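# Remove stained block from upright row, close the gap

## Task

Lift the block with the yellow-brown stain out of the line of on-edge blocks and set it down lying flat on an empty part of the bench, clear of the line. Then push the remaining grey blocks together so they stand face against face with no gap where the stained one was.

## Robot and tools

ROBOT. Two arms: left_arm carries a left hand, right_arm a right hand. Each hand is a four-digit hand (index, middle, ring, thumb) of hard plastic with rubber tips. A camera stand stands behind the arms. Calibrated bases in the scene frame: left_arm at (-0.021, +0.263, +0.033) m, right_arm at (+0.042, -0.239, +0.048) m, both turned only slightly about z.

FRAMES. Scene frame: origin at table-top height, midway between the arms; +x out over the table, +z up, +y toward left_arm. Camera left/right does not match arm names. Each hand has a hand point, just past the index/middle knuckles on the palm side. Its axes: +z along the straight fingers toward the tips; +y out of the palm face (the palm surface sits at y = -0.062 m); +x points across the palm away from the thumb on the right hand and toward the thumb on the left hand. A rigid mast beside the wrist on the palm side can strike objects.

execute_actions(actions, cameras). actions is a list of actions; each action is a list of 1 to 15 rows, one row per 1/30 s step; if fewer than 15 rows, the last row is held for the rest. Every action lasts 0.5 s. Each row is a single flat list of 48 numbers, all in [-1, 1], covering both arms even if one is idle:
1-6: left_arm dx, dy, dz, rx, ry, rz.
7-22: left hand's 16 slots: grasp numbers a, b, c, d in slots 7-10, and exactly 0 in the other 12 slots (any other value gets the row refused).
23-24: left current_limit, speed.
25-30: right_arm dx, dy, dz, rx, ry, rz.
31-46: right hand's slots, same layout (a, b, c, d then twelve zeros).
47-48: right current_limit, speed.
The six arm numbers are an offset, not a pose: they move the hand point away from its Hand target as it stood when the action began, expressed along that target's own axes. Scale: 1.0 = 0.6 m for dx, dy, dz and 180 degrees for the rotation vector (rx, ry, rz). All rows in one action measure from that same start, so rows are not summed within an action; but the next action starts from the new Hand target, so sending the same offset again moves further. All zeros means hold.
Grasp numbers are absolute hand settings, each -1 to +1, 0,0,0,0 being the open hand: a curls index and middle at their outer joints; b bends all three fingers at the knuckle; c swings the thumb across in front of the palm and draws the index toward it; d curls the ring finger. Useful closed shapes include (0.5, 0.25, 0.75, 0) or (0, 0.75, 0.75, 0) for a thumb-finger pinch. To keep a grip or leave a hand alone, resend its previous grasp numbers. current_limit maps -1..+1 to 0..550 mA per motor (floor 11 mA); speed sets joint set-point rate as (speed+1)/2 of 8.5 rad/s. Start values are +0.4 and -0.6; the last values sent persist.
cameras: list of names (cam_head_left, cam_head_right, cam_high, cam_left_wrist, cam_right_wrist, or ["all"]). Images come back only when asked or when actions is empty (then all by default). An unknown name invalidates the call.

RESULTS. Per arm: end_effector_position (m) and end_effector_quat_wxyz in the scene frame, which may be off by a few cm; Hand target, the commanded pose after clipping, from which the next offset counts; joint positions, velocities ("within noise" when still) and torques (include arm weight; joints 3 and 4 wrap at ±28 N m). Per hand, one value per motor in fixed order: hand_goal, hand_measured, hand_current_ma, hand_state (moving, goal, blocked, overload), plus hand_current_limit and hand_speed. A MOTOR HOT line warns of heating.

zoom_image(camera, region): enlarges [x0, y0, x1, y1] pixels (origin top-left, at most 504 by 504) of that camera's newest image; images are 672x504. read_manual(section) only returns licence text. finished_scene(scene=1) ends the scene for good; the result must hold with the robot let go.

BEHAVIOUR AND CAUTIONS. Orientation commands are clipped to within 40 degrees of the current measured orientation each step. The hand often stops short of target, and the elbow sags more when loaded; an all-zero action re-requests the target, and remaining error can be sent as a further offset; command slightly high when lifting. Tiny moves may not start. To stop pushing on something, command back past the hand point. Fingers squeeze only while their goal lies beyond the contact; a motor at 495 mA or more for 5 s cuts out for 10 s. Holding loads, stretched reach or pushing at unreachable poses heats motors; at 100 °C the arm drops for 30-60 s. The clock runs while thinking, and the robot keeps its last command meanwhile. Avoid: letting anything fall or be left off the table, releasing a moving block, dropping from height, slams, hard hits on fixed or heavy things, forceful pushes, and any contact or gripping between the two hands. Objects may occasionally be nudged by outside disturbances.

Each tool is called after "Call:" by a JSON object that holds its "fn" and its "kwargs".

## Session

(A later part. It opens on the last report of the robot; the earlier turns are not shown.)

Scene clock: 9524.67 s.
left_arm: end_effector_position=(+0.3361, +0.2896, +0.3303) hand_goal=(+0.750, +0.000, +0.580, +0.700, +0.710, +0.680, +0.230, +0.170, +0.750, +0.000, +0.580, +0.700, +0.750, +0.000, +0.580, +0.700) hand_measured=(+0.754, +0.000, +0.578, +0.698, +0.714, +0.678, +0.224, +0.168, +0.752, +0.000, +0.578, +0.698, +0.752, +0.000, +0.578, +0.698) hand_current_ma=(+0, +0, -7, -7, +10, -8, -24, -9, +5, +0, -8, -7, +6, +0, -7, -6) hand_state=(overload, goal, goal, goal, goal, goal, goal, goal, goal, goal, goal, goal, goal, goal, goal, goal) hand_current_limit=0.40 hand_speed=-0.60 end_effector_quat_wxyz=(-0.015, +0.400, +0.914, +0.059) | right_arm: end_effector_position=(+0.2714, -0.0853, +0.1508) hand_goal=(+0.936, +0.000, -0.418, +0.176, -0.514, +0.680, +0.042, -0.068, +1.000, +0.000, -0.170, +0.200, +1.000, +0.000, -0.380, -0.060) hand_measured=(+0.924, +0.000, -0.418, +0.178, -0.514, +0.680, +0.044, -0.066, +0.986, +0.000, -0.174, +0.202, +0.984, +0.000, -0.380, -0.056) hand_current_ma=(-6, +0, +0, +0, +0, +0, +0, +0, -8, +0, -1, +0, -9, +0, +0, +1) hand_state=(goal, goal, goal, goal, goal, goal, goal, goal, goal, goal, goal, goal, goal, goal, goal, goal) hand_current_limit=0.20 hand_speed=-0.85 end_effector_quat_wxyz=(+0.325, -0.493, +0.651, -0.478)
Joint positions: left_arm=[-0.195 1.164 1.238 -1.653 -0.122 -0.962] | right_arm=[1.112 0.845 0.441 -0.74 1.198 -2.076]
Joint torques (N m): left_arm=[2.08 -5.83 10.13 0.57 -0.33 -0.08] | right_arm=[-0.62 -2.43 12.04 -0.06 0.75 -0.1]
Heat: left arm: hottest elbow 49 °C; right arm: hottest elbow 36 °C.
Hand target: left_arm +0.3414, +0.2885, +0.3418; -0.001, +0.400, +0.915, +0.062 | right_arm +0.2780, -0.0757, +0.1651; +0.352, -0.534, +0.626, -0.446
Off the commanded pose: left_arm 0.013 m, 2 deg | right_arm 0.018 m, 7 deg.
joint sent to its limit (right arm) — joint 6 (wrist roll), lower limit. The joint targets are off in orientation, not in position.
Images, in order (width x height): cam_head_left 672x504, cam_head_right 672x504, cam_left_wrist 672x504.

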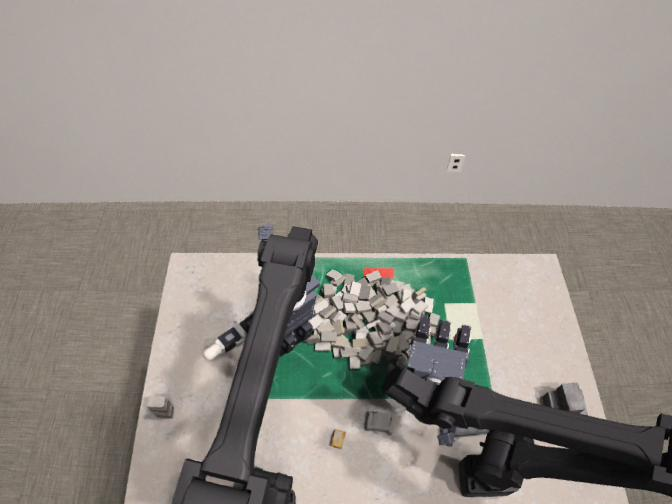

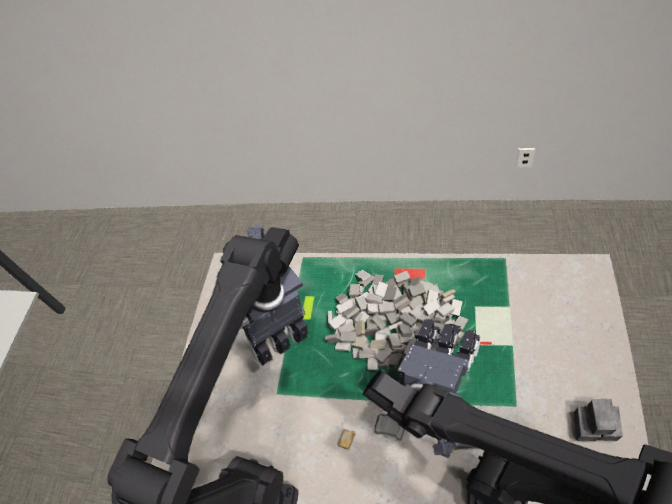

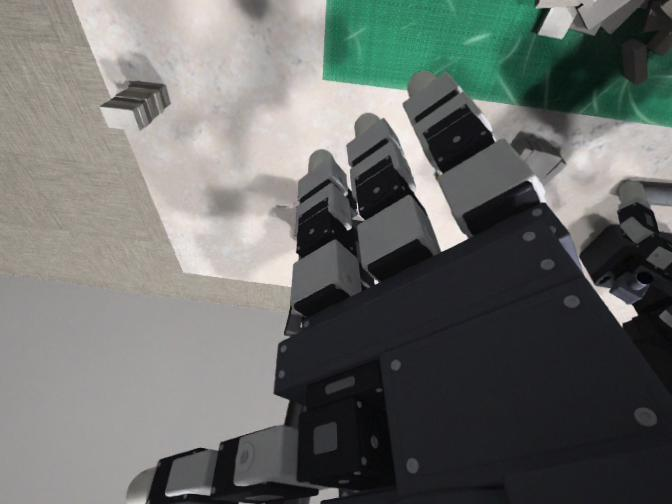

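Call:
{"fn": "execute_actions", "kwargs": {"actions": [[[0,0,0,0,0,0,0,0,0,0,0,0,0,0,0,0,0,0,0,0,0,0,0.4,-0.6,-0.0097,0.0412,-0.0234,0,0,0,0.5,-0.25,0.75,0.6,0,0,0,0,0,0,0,0,0,0,0,0,0.2,-0.85]],[[0,0,0,0,0,0,0,0,0,0,0,0,0,0,0,0,0,0,0,0,0,0,0.4,-0.6,-0.0097,0.0412,-0.0234,0,0,0,0.5,-0.25,0.75,0.6,0,0,0,0,0,0,0,0,0,0,0,0,0.2,-0.85]],[[0,0,0,0,0,0,0,0,0,0,0,0,0,0,0,0,0,0,0,0,0,0,0.4,-0.6,-0.0097,0.0412,-0.0234,0,0,0,0.5,-0.25,0.75,0.6,0,0,0,0,0,0,0,0,0,0,0,0,0.2,-0.85]],[[0,0,0,0,0,0,0,0,0,0,0,0,0,0,0,0,0,0,0,0,0,0,0.4,-0.6,-0.0097,0.0412,-0.0234,0,0,0,0.5,-0.25,0.75,0.6,0,0,0,0,0,0,0,0,0,0,0,0,0.2,-0.85]],[[0,0,0,0,0,0,0,0,0,0,0,0,0,0,0,0,0,0,0,0,0,0,0.4,-0.6,-0.0015,0.038,0.0148,0,0,0,0.5,-0.25,0.75,0.6,0,0,0,0,0,0,0,0,0,0,0,0,0.2,-0.85]],[[0,0,0,0,0,0,0,0,0,0,0,0,0,0,0,0,0,0,0,0,0,0,0.4,-0.6,-0.0015,0.038,0.0148,0,0,0,0.5,-0.25,0.75,0.6,0,0,0,0,0,0,0,0,0,0,0,0,0.2,-0.85]],[[0,0,0,0,0,0,0,0,0,0,0,0,0,0,0,0,0,0,0,0,0,0,0.4,-0.6,0.0003,-0.0036,0.0093,0,0,0,0.5,-0.25,0.75,0.6,0,0,0,0,0,0,0,0,0,0,0,0,0.2,-0.85]]], "cameras": ["cam_right_wrist"]}}

Call:
{"fn": "zoom_image", "kwargs": {"camera": "cam_right_wrist", "region": [420, 0, 672, 190]}}

Scene clock: 9590.50 s.
left_arm: end_effector_position=(+0.3361, +0.2896, +0.3303) hand_goal=(+0.750, +0.000, +0.580, +0.700, +0.710, +0.680, +0.230, +0.170, +0.750, +0.000, +0.580, +0.700, +0.750, +0.000, +0.580, +0.700) hand_measured=(+0.754, +0.000, +0.578, +0.698, +0.714, +0.678, +0.224, +0.168, +0.752, +0.000, +0.578, +0.698, +0.752, +0.000, +0.578, +0.698) hand_current_ma=(+0, +0, -7, -7, +10, -8, -24, -9, +5, +0, -8, -7, +6, +0, -7, -6) hand_state=(overload, goal, goal, goal, goal, goal, goal, goal, goal, goal, goal, goal, goal, goal, goal, goal) hand_current_limit=0.40 hand_speed=-0.60 end_effector_quat_wxyz=(-0.015, +0.400, +0.914, +0.059) | right_arm: end_effector_position=(+0.2000, -0.0394, +0.0424) hand_goal=(+0.936, +0.000, -0.418, +0.176, -0.514, +0.680, +0.042, -0.068, +1.000, +0.000, -0.170, +0.200, +1.000, +0.000, -0.380, -0.060) hand_measured=(+0.926, +0.000, -0.418, +0.178, -0.514, +0.680, +0.044, -0.066, +0.990, +0.000, -0.172, +0.202, +0.988, +0.000, -0.380, -0.056) hand_current_ma=(-4, +0, +0, +0, +0, +0, +0, +0, -5, +0, +0, +0, -6, +0, +0, +1) hand_state=(goal, goal, goal, goal, goal, goal, goal, goal, goal, goal, goal, goal, goal, goal, goal, goal) hand_current_limit=0.20 hand_speed=-0.85 end_effector_quat_wxyz=(+0.351, -0.537, +0.623, -0.447)
Joint positions: left_arm=[-0.195 1.164 1.238 -1.653 -0.122 -0.962] | right_arm=[1.482 1.32 0.39 -0.839 1.202 -1.404]
Joint torques (N m): left_arm=[2.02 -5.95 10.13 0.55 -0.34 -0.07] | right_arm=[-1.26 -7.71 4.25 -0.05 0.93 -0.08]
Heat: left arm: hottest elbow 49 °C; right arm: hottest elbow 44 °C.
Hand target: left_arm +0.3414, +0.2885, +0.3418; -0.001, +0.400, +0.915, +0.062 | right_arm +0.2020, -0.0408, +0.0429; +0.352, -0.534, +0.626, -0.446
Off the commanded pose: left_arm 0.013 m, 2 deg | right_arm 0.003 m, 0 deg.
Images, in order (width x height): cam_right_wrist 672x504.

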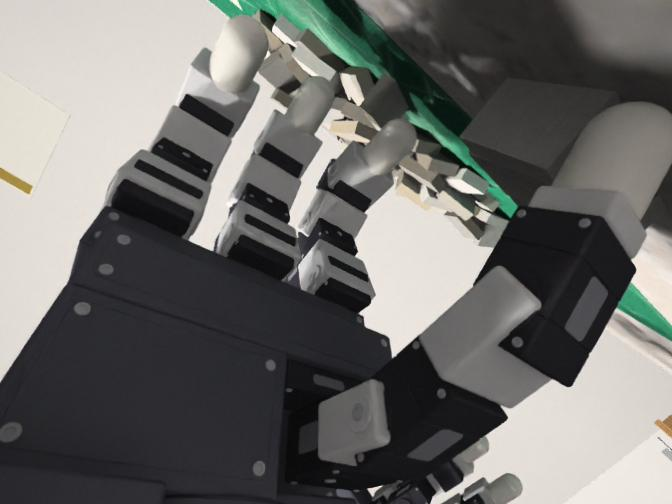

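Scaled by 2.000 from the camera's 672x504 image, which has a finer 960x720 frame.

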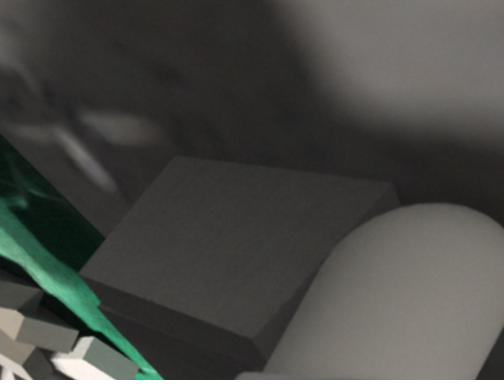

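Call:
{"fn": "execute_actions", "kwargs": {"actions": [[[0,0,0,0,0,0,0,0,0,0,0,0,0,0,0,0,0,0,0,0,0,0,0.4,-0.6,0.0002,-0.0024,0.0062,0,0,0,0.5,-0.25,0.75,0.6,0,0,0,0,0,0,0,0,0,0,0,0,0.2,-0.85]]], "cameras": ["cam_right_wrist"]}}

Call:
{"fn": "zoom_image", "kwargs": {"camera": "cam_right_wrist", "region": [420, 0, 672, 190]}}

Scene clock: 9600.20 s.
left_arm: end_effector_position=(+0.3361, +0.2896, +0.3303) hand_goal=(+0.750, +0.000, +0.580, +0.700, +0.710, +0.680, +0.230, +0.170, +0.750, +0.000, +0.580, +0.700, +0.750, +0.000, +0.580, +0.700) hand_measured=(+0.754, +0.000, +0.578, +0.698, +0.714, +0.678, +0.224, +0.168, +0.752, +0.000, +0.578, +0.698, +0.752, +0.000, +0.578, +0.698) hand_current_ma=(+0, +0, -7, -7, +10, -8, -24, -9, +5, +0, -8, -7, +6, +0, -7, -6) hand_state=(overload, goal, goal, goal, goal, goal, goal, goal, goal, goal, goal, goal, goal, goal, goal, goal) hand_current_limit=0.40 hand_speed=-0.60 end_effector_quat_wxyz=(-0.015, +0.400, +0.914, +0.059) | right_arm: end_effector_position=(+0.2037, -0.0400, +0.0423) hand_goal=(+0.936, +0.000, -0.418, +0.176, -0.514, +0.680, +0.042, -0.068, +1.000, +0.000, -0.170, +0.200, +1.000, +0.000, -0.380, -0.060) hand_measured=(+0.926, +0.000, -0.418, +0.178, -0.516, +0.680, +0.048, -0.064, +0.990, +0.000, -0.172, +0.202, +0.988, +0.000, -0.380, -0.056) hand_current_ma=(-4, +0, +0, +0, +0, +0, +3, +1, -5, +0, +0, +0, -6, +0, +0, +1) hand_state=(goal, goal, goal, goal, goal, goal, goal, goal, goal, goal, goal, goal, goal, goal, goal, goal) hand_current_limit=0.20 hand_speed=-0.85 end_effector_quat_wxyz=(+0.352, -0.537, +0.623, -0.446)
Joint positions: left_arm=[-0.195 1.164 1.238 -1.653 -0.122 -0.962] | right_arm=[1.463 1.306 0.381 -0.794 1.205 -1.457]
Joint torques (N m): left_arm=[2.02 -5.83 10.14 0.54 -0.33 -0.09] | right_arm=[-1.38 -7.36 4.37 -0.02 0.95 -0.1]
Heat: left arm: hottest elbow 49 °C; right arm: hottest elbow 42 °C.
Hand target: left_arm +0.3414, +0.2885, +0.3418; -0.001, +0.400, +0.915, +0.062 | right_arm +0.2059, -0.0417, +0.0429; +0.352, -0.534, +0.626, -0.446
Off the commanded pose: left_arm 0.013 m, 2 deg | right_arm 0.003 m, 0 deg.
Images, in order (width x height): cam_right_wrist 672x504.

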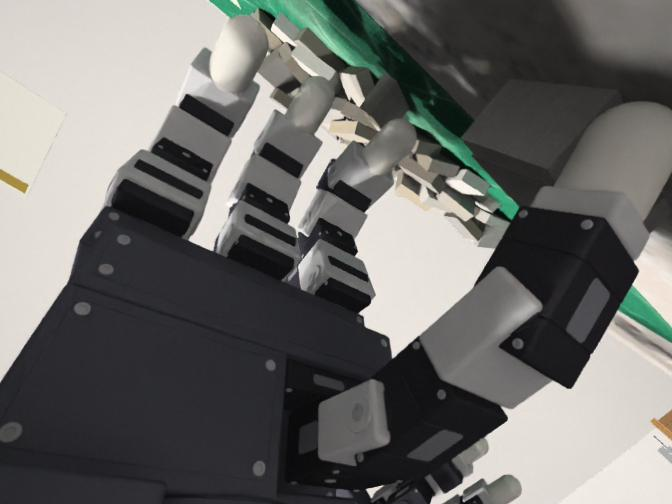

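Scaled by 2.000 from the camera's 672x504 image, which has a finer 960x720 frame.

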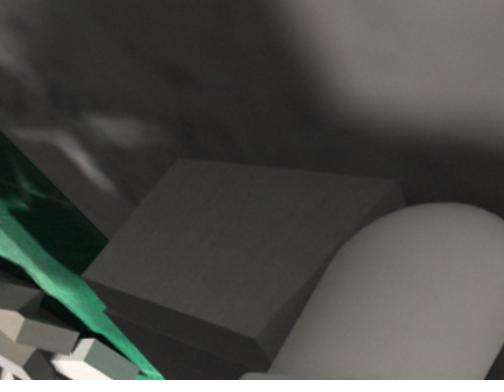

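Call:
{"fn": "execute_actions", "kwargs": {"actions": [[[0,0,0,0,0,0,0,0,0,0,0,0,0,0,0,0,0,0,0,0,0,0,0.4,-0.6,0.0001,-0.0018,0.0047,0,0,0,0.5,-0.25,0.75,0.6,0,0,0,0,0,0,0,0,0,0,0,0,0.2,-0.85]]], "cameras": ["cam_right_wrist", "cam_left_wrist"]}}

Call:
{"fn": "zoom_image", "kwargs": {"camera": "cam_right_wrist", "region": [420, 0, 672, 190]}}

Call:
{"fn": "zoom_image", "kwargs": {"camera": "cam_left_wrist", "region": [520, 138, 570, 188]}}

Scene clock: 9608.23 s.
left_arm: end_effector_position=(+0.3361, +0.2896, +0.3303) hand_goal=(+0.750, +0.000, +0.580, +0.700, +0.710, +0.680, +0.230, +0.170, +0.750, +0.000, +0.580, +0.700, +0.750, +0.000, +0.580, +0.700) hand_measured=(+0.754, +0.000, +0.578, +0.698, +0.714, +0.678, +0.224, +0.168, +0.752, +0.000, +0.578, +0.698, +0.752, +0.000, +0.578, +0.698) hand_current_ma=(+0, +0, -7, -7, +10, -8, -24, -9, +5, +0, -8, -7, +6, +0, -7, -6) hand_state=(overload, goal, goal, goal, goal, goal, goal, goal, goal, goal, goal, goal, goal, goal, goal, goal) hand_current_limit=0.40 hand_speed=-0.60 end_effector_quat_wxyz=(-0.015, +0.400, +0.914, +0.059) | right_arm: end_effector_position=(+0.2066, -0.0405, +0.0422) hand_goal=(+0.936, +0.000, -0.418, +0.176, -0.514, +0.680, +0.042, -0.068, +1.000, +0.000, -0.170, +0.200, +1.000, +0.000, -0.380, -0.060) hand_measured=(+0.926, +0.000, -0.418, +0.178, -0.516, +0.680, +0.054, -0.064, +0.990, +0.000, -0.172, +0.202, +0.988, +0.000, -0.380, -0.056) hand_current_ma=(-4, +0, +0, +0, +0, +0, +8, +1, -5, +0, +0, +0, -6, +0, +0, +1) hand_state=(goal, goal, goal, goal, goal, goal, goal, goal, goal, goal, goal, goal, goal, goal, goal, goal) hand_current_limit=0.20 hand_speed=-0.85 end_effector_quat_wxyz=(+0.351, -0.537, +0.624, -0.446)
Joint positions: left_arm=[-0.195 1.164 1.238 -1.653 -0.122 -0.962] | right_arm=[1.448 1.295 0.374 -0.759 1.206 -1.498]
Joint torques (N m): left_arm=[2.08 -5.83 10.11 0.53 -0.33 -0.08] | right_arm=[-1.32 -7.41 4.44 0.06 0.99 -0.09]
Heat: left arm: hottest elbow 49 °C; right arm: hottest elbow 41 °C.
Hand target: left_arm +0.3414, +0.2885, +0.3418; -0.001, +0.400, +0.915, +0.062 | right_arm +0.2089, -0.0424, +0.0429; +0.352, -0.534, +0.626, -0.446
Off the commanded pose: left_arm 0.013 m, 2 deg | right_arm 0.003 m, 0 deg.
Images, in order (width x height): cam_left_wrist 672x504, cam_right_wrist 672x504.

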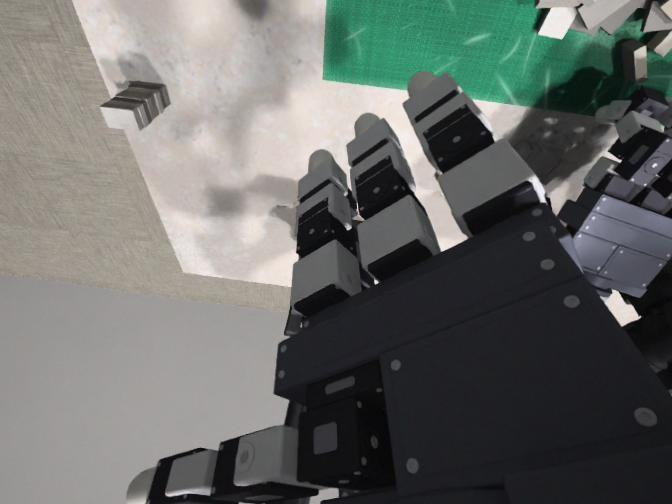

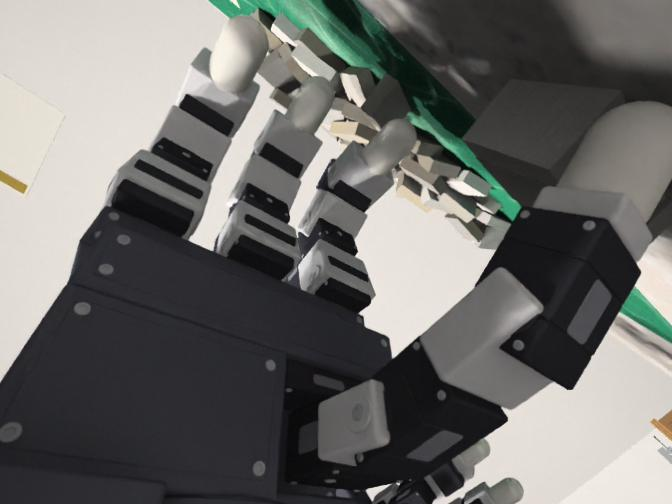

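Scaled by 2.000 from the camera's 672x504 image, which has a finer 960x720 frame.

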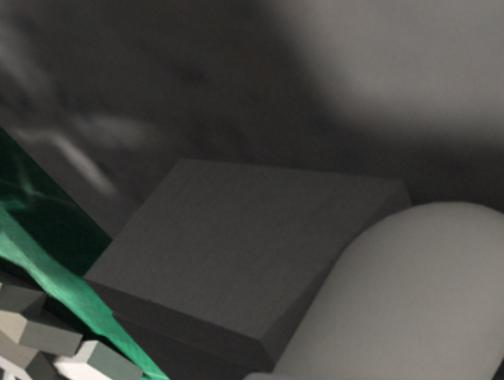

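Scaled by 10.080 from the camera's 672x504 image, which has a finer 960x720 frame.

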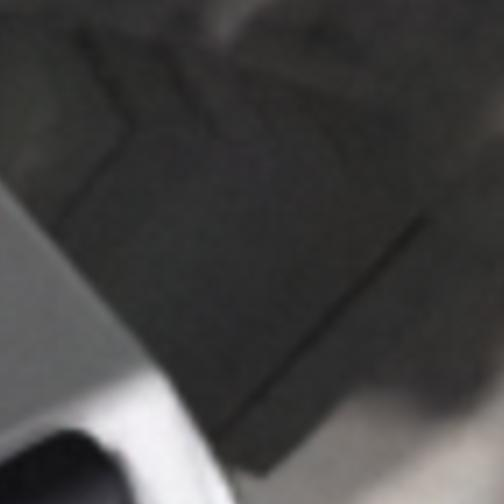

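Call:
{"fn": "execute_actions", "kwargs": {"actions": [[[0,0,0,0,0,0,0,0,0,0,0,0,0,0,0,0,0,0,0,0,0,0,0.4,-0.6,0.0001,-0.0015,0.0039,0,0,0,0.5,-0.25,0.75,0.6,0,0,0,0,0,0,0,0,0,0,0,0,0.2,-0.85]]], "cameras": ["cam_right_wrist", "cam_left_wrist"]}}

Call:
{"fn": "zoom_image", "kwargs": {"camera": "cam_right_wrist", "region": [420, 0, 672, 190]}}

Call:
{"fn": "zoom_image", "kwargs": {"camera": "cam_left_wrist", "region": [520, 138, 570, 188]}}

Scene clock: 9618.07 s.
left_arm: end_effector_position=(+0.3361, +0.2896, +0.3303) hand_goal=(+0.750, +0.000, +0.580, +0.700, +0.710, +0.680, +0.230, +0.170, +0.750, +0.000, +0.580, +0.700, +0.750, +0.000, +0.580, +0.700) hand_measured=(+0.754, +0.000, +0.578, +0.698, +0.714, +0.678, +0.224, +0.168, +0.752, +0.000, +0.578, +0.698, +0.752, +0.000, +0.578, +0.698) hand_current_ma=(+0, +0, -7, -7, +10, -8, -24, -9, +5, +0, -8, -7, +6, +0, -7, -6) hand_state=(overload, goal, goal, goal, goal, goal, goal, goal, goal, goal, goal, goal, goal, goal, goal, goal) hand_current_limit=0.40 hand_speed=-0.60 end_effector_quat_wxyz=(-0.015, +0.400, +0.914, +0.059) | right_arm: end_effector_position=(+0.2089, -0.0409, +0.0421) hand_goal=(+0.936, +0.000, -0.418, +0.176, -0.514, +0.680, +0.042, -0.068, +1.000, +0.000, -0.170, +0.200, +1.000, +0.000, -0.380, -0.060) hand_measured=(+0.926, +0.000, -0.418, +0.178, -0.516, +0.680, +0.056, -0.064, +0.990, +0.000, -0.172, +0.202, +0.988, +0.000, -0.380, -0.056) hand_current_ma=(-4, +0, +0, +0, +0, +0, +11, +2, -5, +0, +0, +0, -6, +0, +0, +1) hand_state=(goal, goal, goal, goal, goal, goal, goal, goal, goal, goal, goal, goal, goal, goal, goal, goal) hand_current_limit=0.20 hand_speed=-0.85 end_effector_quat_wxyz=(+0.351, -0.538, +0.623, -0.446)
Joint positions: left_arm=[-0.195 1.164 1.238 -1.653 -0.122 -0.962] | right_arm=[1.437 1.287 0.368 -0.73 1.206 -1.532]
Joint torques (N m): left_arm=[2.02 -5.77 10.13 0.54 -0.33 -0.08] | right_arm=[-1.44 -7.3 4.53 0.12 1.01 -0.08]
Heat: left arm: hottest elbow 49 °C; right arm: hottest elbow 40 °C.
Hand target: left_arm +0.3414, +0.2885, +0.3418; -0.001, +0.400, +0.915, +0.062 | right_arm +0.2113, -0.0430, +0.0429; +0.352, -0.534, +0.626, -0.446
Off the commanded pose: left_arm 0.013 m, 2 deg | right_arm 0.003 m, 1 deg.
Images, in order (width x height): cam_left_wrist 672x504, cam_right_wrist 672x504.

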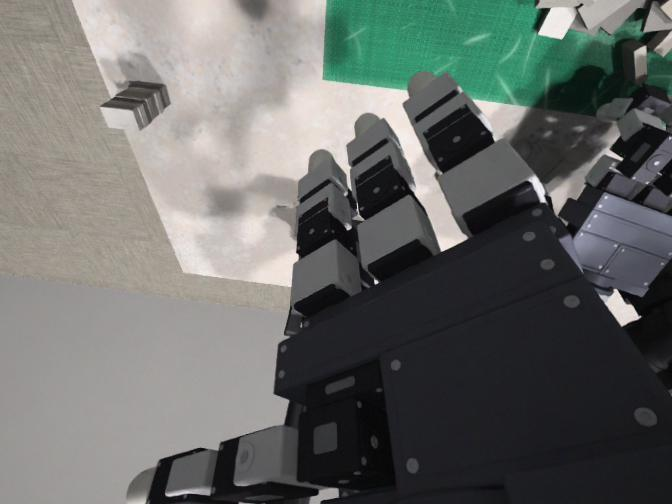

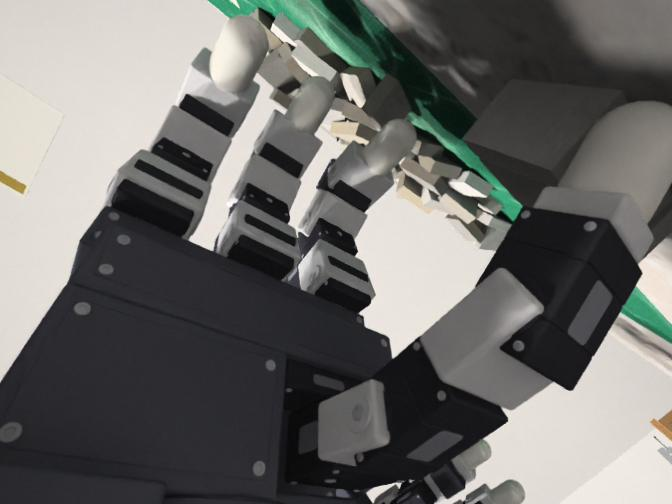

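Scaled by 2.000 from the camera's 672x504 image, which has a finer 960x720 frame.

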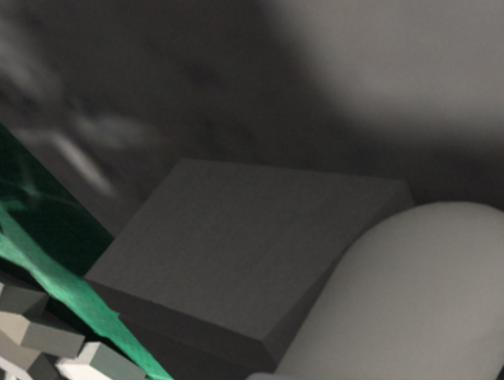

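Scaled by 10.080 from the camera's 672x504 image, which has a finer 960x720 frame.

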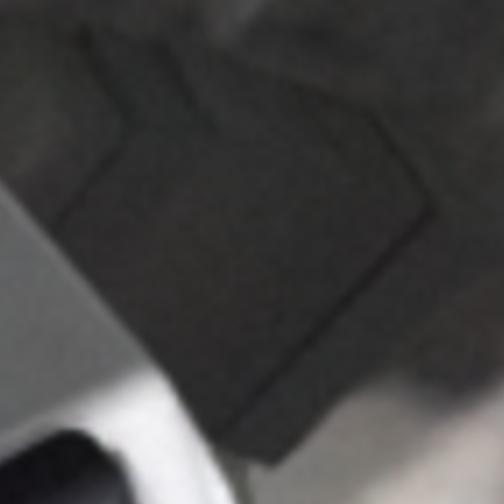

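Call:
{"fn": "execute_actions", "kwargs": {"actions": [[[0,0,0,0,0,0,0,0,0,0,0,0,0,0,0,0,0,0,0,0,0,0,0.4,-0.6,-0.0008,0.0091,-0.0233,0,0,0,0.5,-0.25,0.75,0.6,0,0,0,0,0,0,0,0,0,0,0,0,0.2,-0.85]],[[0,0,0,0,0,0,0,0,0,0,0,0,0,0,0,0,0,0,0,0,0,0,0.4,-0.6,0.0015,-0.0388,-0.0151,0,0,0,0.5,-0.25,0.75,0.6,0,0,0,0,0,0,0,0,0,0,0,0,0.2,-0.85]],[[0,0,0,0,0,0,0,0,0,0,0,0,0,0,0,0,0,0,0,0,0,0,0.4,-0.6,0.0015,-0.0388,-0.0151,0,0,0,0.5,-0.25,0.75,0.6,0,0,0,0,0,0,0,0,0,0,0,0,0.2,-0.85]],[[0,0,0,0,0,0,0,0,0,0,0,0,0,0,0,0,0,0,0,0,0,0,0.4,-0.6,0.0107,-0.0413,0.0245,0,0,0,0.5,-0.25,0.75,0.6,0,0,0,0,0,0,0,0,0,0,0,0,0.2,-0.85]],[[0,0,0,0,0,0,0,0,0,0,0,0,0,0,0,0,0,0,0,0,0,0,0.4,-0.6,0.0107,-0.0413,0.0245,0,0,0,0.5,-0.25,0.75,0.6,0,0,0,0,0,0,0,0,0,0,0,0,0.2,-0.85]],[[0,0,0,0,0,0,0,0,0,0,0,0,0,0,0,0,0,0,0,0,0,0,0.4,-0.6,0.0107,-0.0413,0.0245,0,0,0,0.5,-0.25,0.75,0.6,0,0,0,0,0,0,0,0,0,0,0,0,0.2,-0.85]],[[0,0,0,0,0,0,0,0,0,0,0,0,0,0,0,0,0,0,0,0,0,0,0.4,-0.6,0.0107,-0.0413,0.0245,0,0,0,0.5,-0.25,0.75,0.6,0,0,0,0,0,0,0,0,0,0,0,0,0.2,-0.85]]], "cameras": ["cam_head_left", "cam_head_right", "cam_left_wrist"]}}

Call:
{"fn": "zoom_image", "kwargs": {"camera": "cam_left_wrist", "region": [510, 130, 570, 190]}}

Call:
{"fn": "zoom_image", "kwargs": {"camera": "cam_head_left", "region": [363, 404, 403, 440]}}

Call:
{"fn": "zoom_image", "kwargs": {"camera": "cam_head_right", "region": [370, 408, 410, 444]}}

Scene clock: 9639.23 s.
left_arm: end_effector_position=(+0.3361, +0.2896, +0.3303) hand_goal=(+0.750, +0.000, +0.580, +0.700, +0.710, +0.680, +0.230, +0.170, +0.750, +0.000, +0.580, +0.700, +0.750, +0.000, +0.580, +0.700) hand_measured=(+0.754, +0.000, +0.578, +0.698, +0.714, +0.678, +0.224, +0.168, +0.752, +0.000, +0.578, +0.698, +0.752, +0.000, +0.578, +0.698) hand_current_ma=(+0, +0, -7, -7, +10, -8, -24, -9, +5, +0, -8, -7, +6, +0, -7, -6) hand_state=(overload, goal, goal, goal, goal, goal, goal, goal, goal, goal, goal, goal, goal, goal, goal, goal) hand_current_limit=0.40 hand_speed=-0.60 end_effector_quat_wxyz=(-0.015, +0.400, +0.914, +0.059) | right_arm: end_effector_position=(+0.2742, -0.0873, +0.1523) hand_goal=(+0.936, +0.000, -0.418, +0.176, -0.514, +0.680, +0.042, -0.068, +1.000, +0.000, -0.170, +0.200, +1.000, +0.000, -0.380, -0.060) hand_measured=(+0.926, +0.000, -0.418, +0.178, -0.514, +0.680, +0.044, -0.066, +0.988, +0.000, -0.172, +0.202, +0.986, +0.000, -0.380, -0.056) hand_current_ma=(-5, +0, +0, +0, +0, +0, +0, +1, -5, +0, +0, +0, -7, +0, +0, +1) hand_state=(goal, goal, goal, goal, goal, goal, goal, goal, goal, goal, goal, goal, goal, goal, goal, goal) hand_current_limit=0.20 hand_speed=-0.85 end_effector_quat_wxyz=(+0.323, -0.487, +0.653, -0.481)
Joint positions: left_arm=[-0.195 1.164 1.238 -1.653 -0.122 -0.962] | right_arm=[1.1 0.847 0.444 -0.739 1.201 -2.076]
Joint torques (N m): left_arm=[2.02 -5.77 10.14 0.54 -0.33 -0.07] | right_arm=[-0.79 -2.55 11.88 -0.05 0.71 -0.09]
Heat: left arm: hottest elbow 49 °C; right arm: hottest elbow 39 °C.
Hand target: left_arm +0.3414, +0.2885, +0.3418; -0.001, +0.400, +0.915, +0.062 | right_arm +0.2806, -0.0786, +0.1655; +0.352, -0.534, +0.626, -0.446
Off the commanded pose: left_arm 0.013 m, 2 deg | right_arm 0.017 m, 8 deg.
joint sent to its limit (right arm) — joint 6 (wrist roll), lower limit. The joint targets are off in orientation, not in position.
Images, in order (width x height): cam_head_left 672x504, cam_head_right 672x504, cam_left_wrist 672x504.

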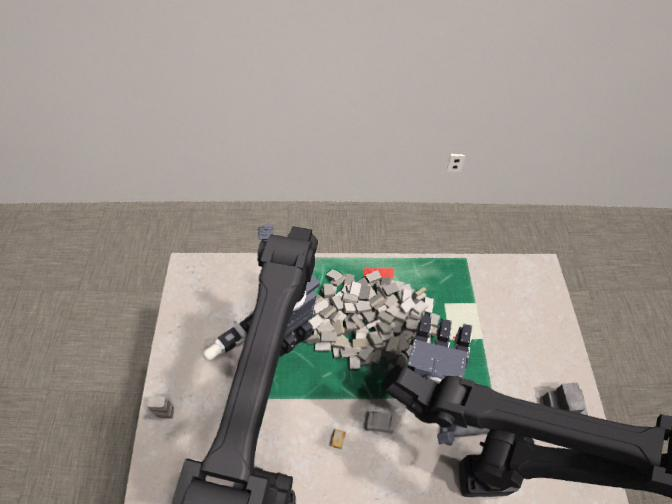

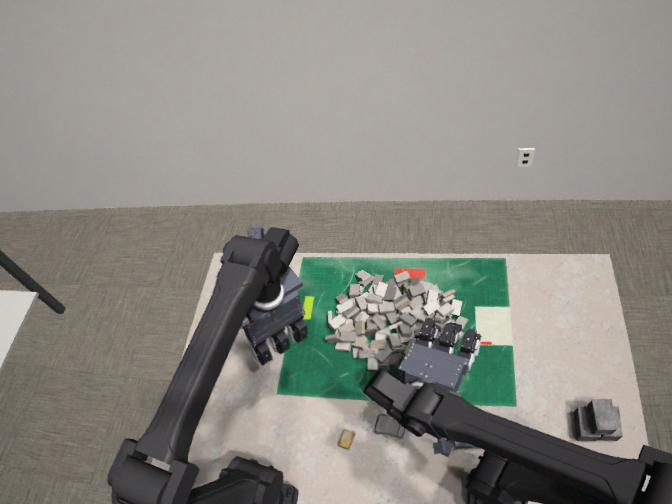

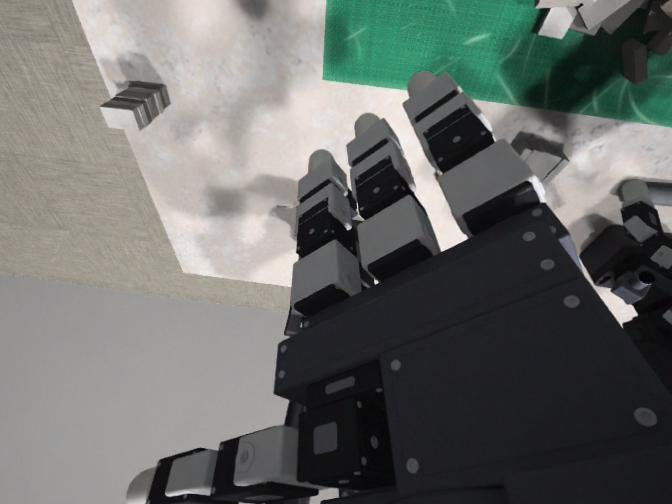

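Scaled by 8.400 from the camera's 672x504 image, which has a finer 960x720 frame.

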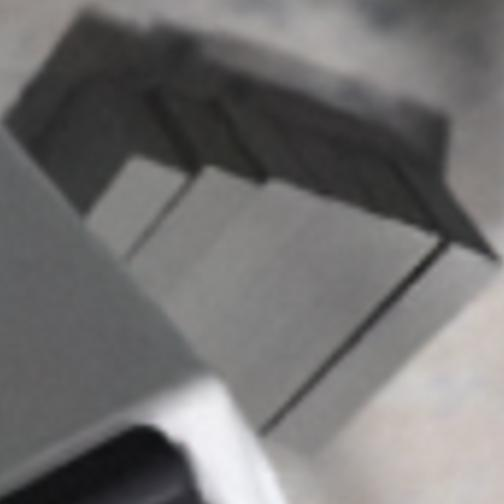

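Scaled by 12.600 from the camera's 672x504 image, which has a finer 960x720 frame.

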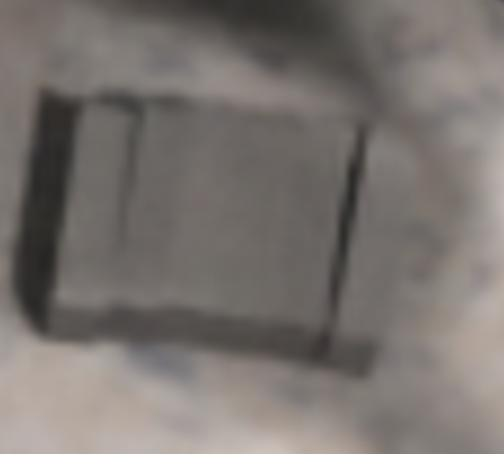

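Scaled by 12.600 from the camera's 672x504 image, which has a finer 960x720 frame.

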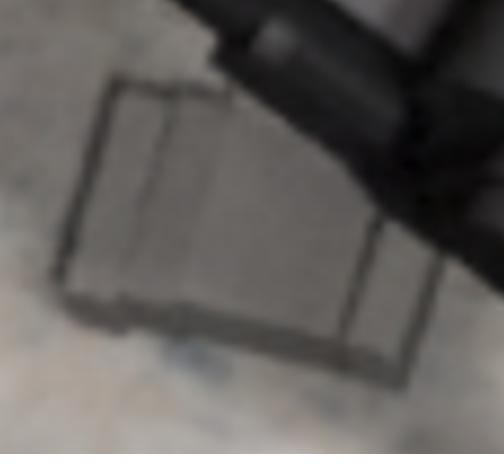

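Call:
{"fn": "execute_actions", "kwargs": {"actions": [[[0,0,0,0,0,0,0,0,0,0,0,0,0,0,0,0,0,0,0,0,0,0,0.4,-0.6,-0.0043,0.0465,-0.004,0,0,0,0.5,-0.25,0.75,0.6,0,0,0,0,0,0,0,0,0,0,0,0,0.2,-0.85]],[[0,0,0,0,0,0,0,0,0,0,0,0,0,0,0,0,0,0,0,0,0,0,0.4,-0.6,-0.0043,0.0465,-0.004,0,0,0,0.5,-0.25,0.75,0.6,0,0,0,0,0,0,0,0,0,0,0,0,0.2,-0.85]],[[0,0,0,0,0,0,0,0,0,0,0,0,0,0,0,0,0,0,0,0,0,0,0.4,-0.6,-0.0043,0.0465,-0.004,0,0,0,0.5,-0.25,0.75,0.6,0,0,0,0,0,0,0,0,0,0,0,0,0.2,-0.85]]], "cameras": ["all"]}}

Scene clock: 9710.30 s.
left_arm: end_effector_position=(+0.3361, +0.2896, +0.3303) hand_goal=(+0.750, +0.000, +0.580, +0.700, +0.710, +0.680, +0.230, +0.170, +0.750, +0.000, +0.580, +0.700, +0.750, +0.000, +0.580, +0.700) hand_measured=(+0.754, +0.000, +0.578, +0.698, +0.714, +0.678, +0.224, +0.168, +0.752, +0.000, +0.578, +0.698, +0.752, +0.000, +0.578, +0.698) hand_current_ma=(+0, +0, -7, -7, +10, -8, -24, -9, +5, +0, -8, -7, +6, +0, -7, -6) hand_state=(overload, goal, goal, goal, goal, goal, goal, goal, goal, goal, goal, goal, goal, goal, goal, goal) hand_current_limit=0.40 hand_speed=-0.60 end_effector_quat_wxyz=(-0.015, +0.400, +0.914, +0.059) | right_arm: end_effector_position=(+0.2454, -0.0706, +0.0901) hand_goal=(+0.936, +0.000, -0.418, +0.176, -0.514, +0.680, +0.042, -0.068, +1.000, +0.000, -0.170, +0.200, +1.000, +0.000, -0.380, -0.060) hand_measured=(+0.926, +0.000, -0.418, +0.178, -0.514, +0.680, +0.042, -0.066, +0.988, +0.000, -0.172, +0.202, +0.988, +0.000, -0.380, -0.056) hand_current_ma=(-4, +0, +0, +0, +0, +0, +0, +0, -5, +0, +0, +0, -7, +0, +0, +1) hand_state=(goal, goal, goal, goal, goal, goal, goal, goal, goal, goal, goal, goal, goal, goal, goal, goal) hand_current_limit=0.20 hand_speed=-0.85 end_effector_quat_wxyz=(+0.349, -0.534, +0.625, -0.449)
Joint positions: left_arm=[-0.195 1.164 1.238 -1.653 -0.122 -0.962] | right_arm=[1.222 0.929 0.303 -0.517 1.172 -2.077]
Joint torques (N m): left_arm=[2.02 -5.89 10.13 0.54 -0.34 -0.08] | right_arm=[-0.15 -2.9 7.68 0.96 0.76 0]
Heat: left arm: hottest elbow 49 °C; right arm: hottest elbow 41 °C.
Hand target: left_arm +0.3414, +0.2885, +0.3418; -0.001, +0.400, +0.915, +0.062 | right_arm +0.2458, -0.0671, +0.0895; +0.352, -0.534, +0.626, -0.446
Off the commanded pose: left_arm 0.013 m, 2 deg | right_arm 0.004 m, 1 deg.

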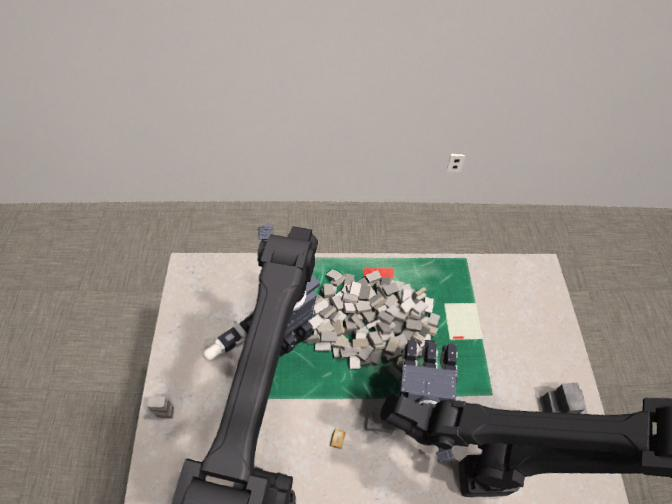

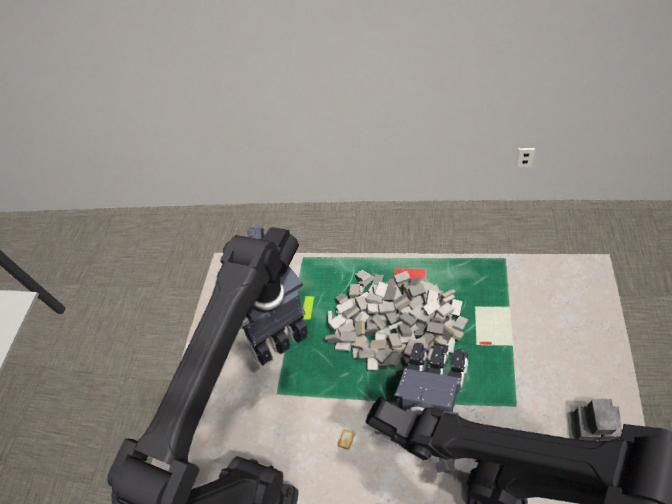

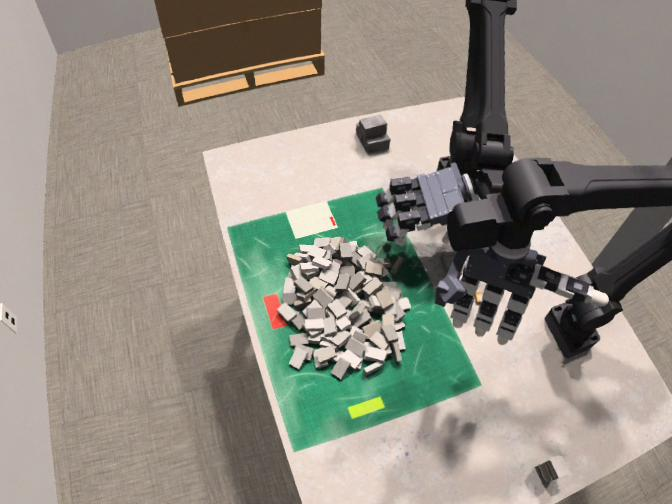

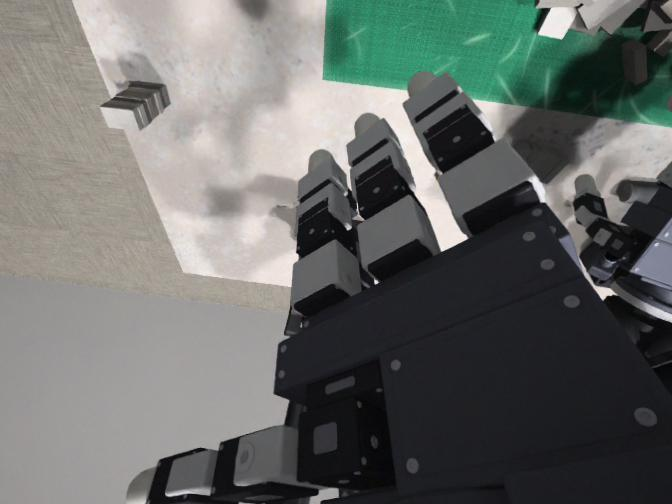

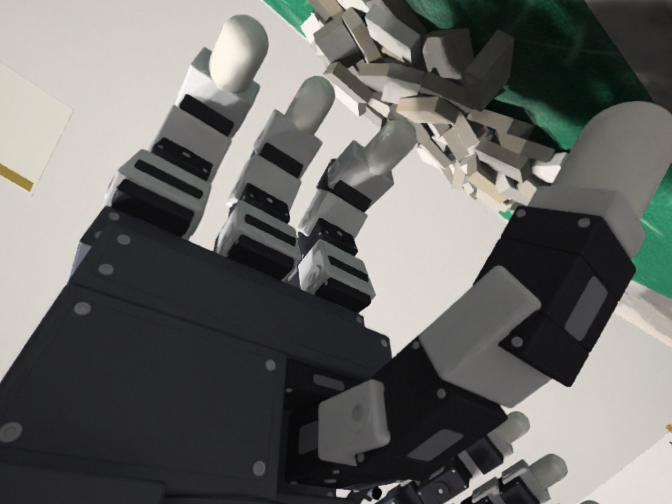

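Call:
{"fn": "execute_actions", "kwargs": {"actions": [[[0,0,0,0,0,0,0,0,0,0,0,0,0,0,0,0,0,0,0,0,0,0,0.4,-0.6,-0.0014,0.0364,0.0142,0,0,0,0.5,-0.25,0.75,0.6,0,0,0,0,0,0,0,0,0,0,0,0,0.2,-0.85]],[[0,0,0,0,0,0,0,0,0,0,0,0,0,0,0,0,0,0,0,0,0,0,0.4,-0.6,-0.0014,0.0364,0.0142,0,0,0,0.5,-0.25,0.75,0.6,0,0,0,0,0,0,0,0,0,0,0,0,0.2,-0.85]]], "cameras": ["cam_right_wrist", "cam_left_wrist"]}}

Call:
{"fn": "zoom_image", "kwargs": {"camera": "cam_right_wrist", "region": [420, 0, 672, 190]}}

Call:
{"fn": "zoom_image", "kwargs": {"camera": "cam_left_wrist", "region": [510, 130, 610, 210]}}

Scene clock: 9736.50 s.
left_arm: end_effector_position=(+0.3361, +0.2896, +0.3303) hand_goal=(+0.750, +0.000, +0.580, +0.700, +0.710, +0.680, +0.230, +0.170, +0.750, +0.000, +0.580, +0.700, +0.750, +0.000, +0.580, +0.700) hand_measured=(+0.754, +0.000, +0.578, +0.698, +0.714, +0.678, +0.224, +0.168, +0.752, +0.000, +0.578, +0.698, +0.752, +0.000, +0.578, +0.698) hand_current_ma=(+0, +0, -7, -7, +10, -8, -24, -9, +5, +0, -8, -7, +6, +0, -7, -6) hand_state=(overload, goal, goal, goal, goal, goal, goal, goal, goal, goal, goal, goal, goal, goal, goal, goal) hand_current_limit=0.40 hand_speed=-0.60 end_effector_quat_wxyz=(-0.015, +0.400, +0.914, +0.059) | right_arm: end_effector_position=(+0.2461, -0.0686, +0.0437) hand_goal=(+0.936, +0.000, -0.418, +0.176, -0.514, +0.680, +0.042, -0.068, +1.000, +0.000, -0.170, +0.200, +1.000, +0.000, -0.380, -0.060) hand_measured=(+0.926, +0.000, -0.418, +0.178, -0.516, +0.678, +0.042, -0.066, +0.988, +0.000, -0.172, +0.202, +0.988, +0.000, -0.380, -0.056) hand_current_ma=(-4, +0, +0, +0, +0, +0, +0, +0, -5, +0, +0, +0, -7, +0, +0, +1) hand_state=(goal, goal, goal, goal, goal, goal, goal, goal, goal, goal, goal, goal, goal, goal, goal, goal) hand_current_limit=0.20 hand_speed=-0.85 end_effector_quat_wxyz=(+0.351, -0.533, +0.626, -0.448)
Joint positions: left_arm=[-0.195 1.164 1.238 -1.653 -0.122 -0.962] | right_arm=[1.223 1.128 0.234 -0.246 1.172 -2.074]
Joint torques (N m): left_arm=[2.08 -5.77 10.13 0.54 -0.34 -0.07] | right_arm=[-0.56 -4.31 5.79 1.01 0.7 -0.08]
Heat: left arm: hottest elbow 49 °C; right arm: hottest elbow 40 °C.
Hand target: left_arm +0.3414, +0.2885, +0.3418; -0.001, +0.400, +0.915, +0.062 | right_arm +0.2462, -0.0672, +0.0426; +0.352, -0.534, +0.626, -0.446
Off the commanded pose: left_arm 0.013 m, 2 deg | right_arm 0.002 m, 0 deg.
Images, in order (width x height): cam_left_wrist 672x504, cam_right_wrist 672x504.

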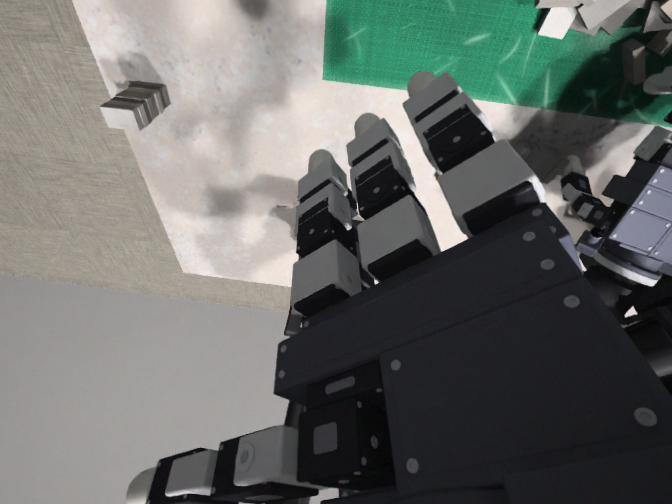

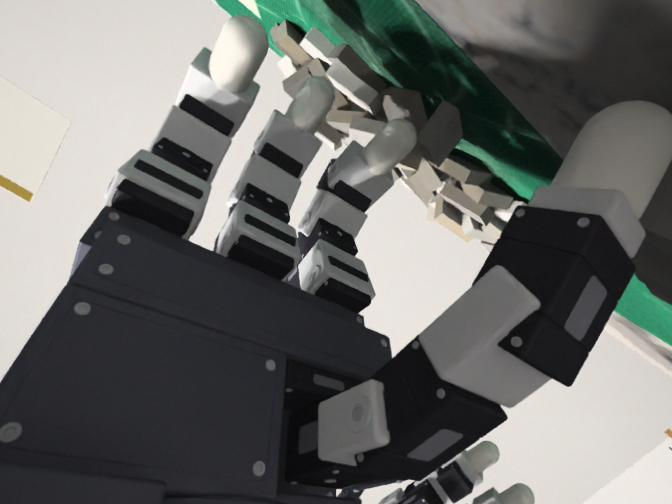

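Scaled by 2.000 from the camera's 672x504 image, which has a finer 960x720 frame.

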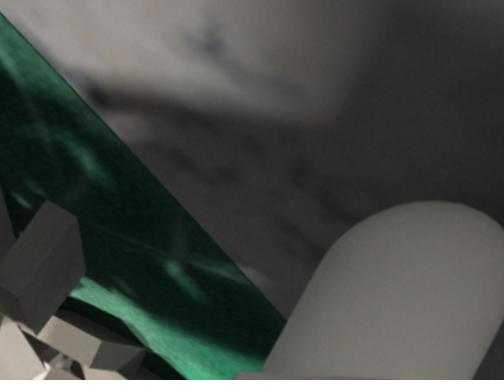

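Scaled by 5.040 from the camera's 672x504 image, which has a finer 960x720 frame.

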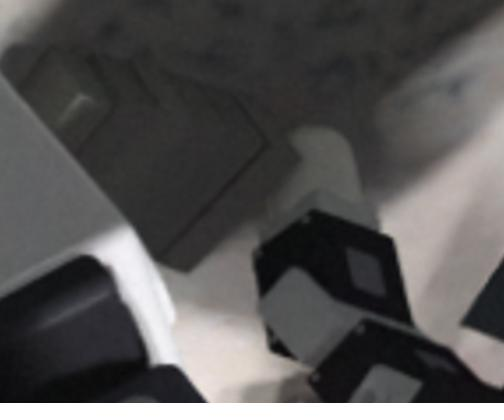

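Call:
{"fn": "execute_actions", "kwargs": {"actions": [[[0,0,0,0,0,0,0,0,0,0,0,0,0,0,0,0,0,0,0,0,0,0,0.4,-0.6,-0.0001,0.0018,-0.0047,0,0,0,0.5,-0.25,0.74,0.6,0,0,0,0,0,0,0,0,0,0,0,0,0.2,-0.98]],[[0,0,0,0,0,0,0,0,0,0,0,0,0,0,0,0,0,0,0,0,0,0,0.4,-0.6,0,0,0,0,0,0,0.5,-0.25,0.72,0.6,0,0,0,0,0,0,0,0,0,0,0,0,0.2,-0.98]]], "cameras": ["cam_left_wrist"]}}

Call:
{"fn": "zoom_image", "kwargs": {"camera": "cam_left_wrist", "region": [510, 130, 610, 210]}}

Scene clock: 9762.97 s.
left_arm: end_effector_position=(+0.3361, +0.2896, +0.3303) hand_goal=(+0.750, +0.000, +0.580, +0.700, +0.710, +0.680, +0.230, +0.170, +0.750, +0.000, +0.580, +0.700, +0.750, +0.000, +0.580, +0.700) hand_measured=(+0.754, +0.000, +0.578, +0.698, +0.714, +0.678, +0.224, +0.168, +0.752, +0.000, +0.578, +0.698, +0.752, +0.000, +0.578, +0.698) hand_current_ma=(+0, +0, -7, -7, +10, -8, -24, -9, +5, +0, -8, -7, +6, +0, -7, -6) hand_state=(overload, goal, goal, goal, goal, goal, goal, goal, goal, goal, goal, goal, goal, goal, goal, goal) hand_current_limit=0.40 hand_speed=-0.60 end_effector_quat_wxyz=(-0.015, +0.400, +0.914, +0.059) | right_arm: end_effector_position=(+0.2454, -0.0684, +0.0437) hand_goal=(+0.946, +0.000, -0.400, +0.176, -0.464, +0.680, +0.050, -0.062, +1.000, +0.000, -0.170, +0.192, +1.000, +0.000, -0.380, -0.060) hand_measured=(+0.926, +0.000, -0.408, +0.178, -0.496, +0.678, +0.046, -0.066, +0.988, +0.000, -0.172, +0.194, +0.988, +0.000, -0.380, -0.056) hand_current_ma=(-14, +0, -2, +0, -29, -1, -2, -1, -5, +0, +0, +0, -7, +0, +0, +1) hand_state=(goal, goal, goal, goal, blocked, goal, goal, goal, goal, goal, goal, goal, goal, goal, goal, goal) hand_current_limit=0.20 hand_speed=-0.98 end_effector_quat_wxyz=(+0.352, -0.532, +0.627, -0.448)
Joint positions: left_arm=[-0.195 1.164 1.238 -1.653 -0.122 -0.962] | right_arm=[1.227 1.128 0.234 -0.252 1.175 -2.064]
Joint torques (N m): left_arm=[2.02 -5.83 10.13 0.53 -0.33 -0.08] | right_arm=[0.21 -4.13 6.12 0.02 0.82 0.17]
Heat: left arm: hottest elbow 49 °C; right arm: hottest elbow 40 °C.
Hand target: left_arm +0.3414, +0.2885, +0.3418; -0.001, +0.400, +0.915, +0.062 | right_arm +0.2432, -0.0666, +0.0426; +0.352, -0.534, +0.626, -0.446
Off the commanded pose: left_arm 0.013 m, 2 deg | right_arm 0.003 m, 0 deg.
Images, in order (width x height): cam_left_wrist 672x504.

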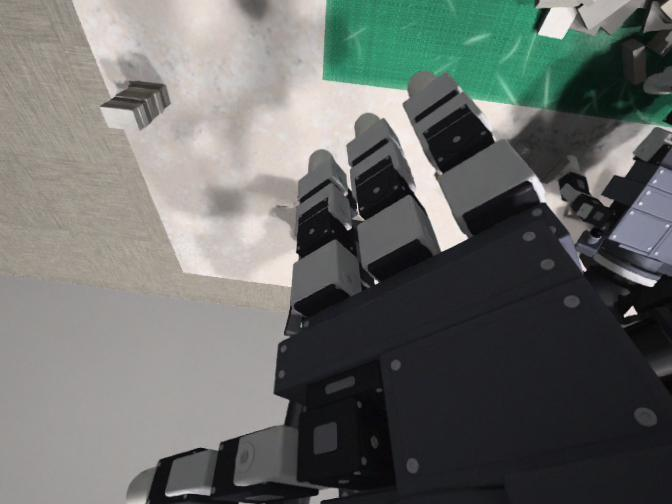

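Scaled by 5.040 from the camera's 672x504 image, which has a finer 960x720 frame.

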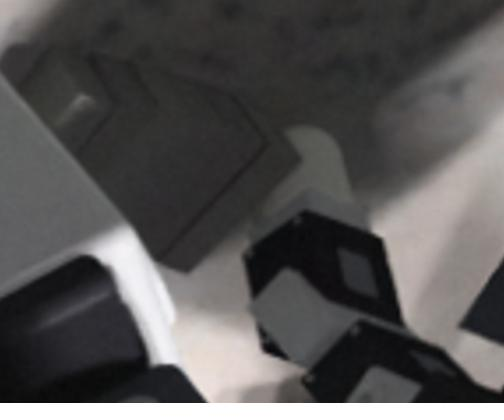

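Call:
{"fn": "execute_actions", "kwargs": {"actions": [[[0,0,0,0,0,0,0,0,0,0,0,0,0,0,0,0,0,0,0,0,0,0,0.4,-0.6,0,0,0,0,0,0,0.5,-0.25,0.7,0.6,0,0,0,0,0,0,0,0,0,0,0,0,0.2,-0.98]]], "cameras": ["cam_left_wrist"]}}

Call:
{"fn": "zoom_image", "kwargs": {"camera": "cam_left_wrist", "region": [510, 130, 590, 194]}}

Scene clock: 9773.97 s.
left_arm: end_effector_position=(+0.3361, +0.2896, +0.3303) hand_goal=(+0.750, +0.000, +0.580, +0.700, +0.710, +0.680, +0.230, +0.170, +0.750, +0.000, +0.580, +0.700, +0.750, +0.000, +0.580, +0.700) hand_measured=(+0.754, +0.000, +0.578, +0.698, +0.714, +0.678, +0.224, +0.168, +0.752, +0.000, +0.578, +0.698, +0.752, +0.000, +0.578, +0.698) hand_current_ma=(+0, +0, -7, -7, +10, -8, -24, -9, +5, +0, -8, -7, +6, +0, -7, -6) hand_state=(overload, goal, goal, goal, goal, goal, goal, goal, goal, goal, goal, goal, goal, goal, goal, goal) hand_current_limit=0.40 hand_speed=-0.60 end_effector_quat_wxyz=(-0.015, +0.400, +0.914, +0.059) | right_arm: end_effector_position=(+0.2456, -0.0685, +0.0438) hand_goal=(+0.952, +0.000, -0.390, +0.176, -0.430, +0.680, +0.056, -0.060, +1.000, +0.000, -0.170, +0.186, +1.000, +0.000, -0.380, -0.060) hand_measured=(+0.934, +0.000, -0.394, +0.178, -0.488, +0.672, +0.048, -0.066, +0.988, +0.000, -0.172, +0.188, +0.988, +0.000, -0.380, -0.056) hand_current_ma=(-13, +0, -1, +0, -85, -4, -4, -2, -5, +0, +0, +0, -7, +0, +0, +1) hand_state=(goal, goal, goal, goal, blocked, goal, goal, goal, goal, goal, goal, goal, goal, goal, goal, goal) hand_current_limit=0.20 hand_speed=-0.98 end_effector_quat_wxyz=(+0.352, -0.531, +0.627, -0.448)
Joint positions: left_arm=[-0.195 1.164 1.238 -1.653 -0.122 -0.962] | right_arm=[1.227 1.128 0.234 -0.252 1.176 -2.064]
Joint torques (N m): left_arm=[2.02 -5.83 10.13 0.53 -0.34 -0.07] | right_arm=[0.38 -4.07 6.13 0.03 0.76 0.18]
Heat: left arm: hottest elbow 49 °C; right arm: hottest elbow 40 °C.
Hand target: left_arm +0.3414, +0.2885, +0.3418; -0.001, +0.400, +0.915, +0.062 | right_arm +0.2432, -0.0666, +0.0426; +0.352, -0.534, +0.626, -0.446
Off the commanded pose: left_arm 0.013 m, 2 deg | right_arm 0.003 m, 0 deg.
Images, in order (width x height): cam_left_wrist 672x504.

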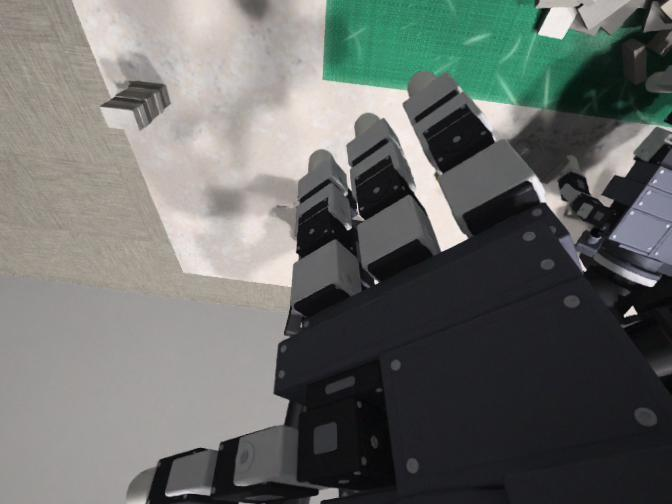

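Scaled by 6.300 from the camera's 672x504 image, which has a finer 960x720 frame.

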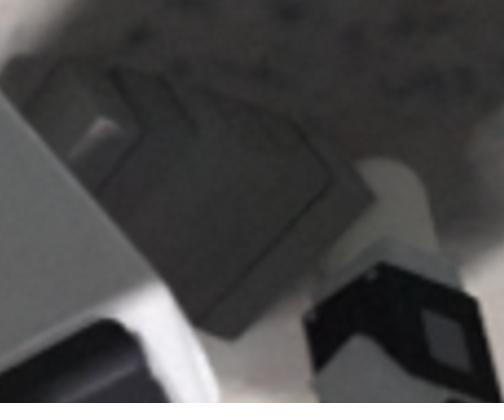

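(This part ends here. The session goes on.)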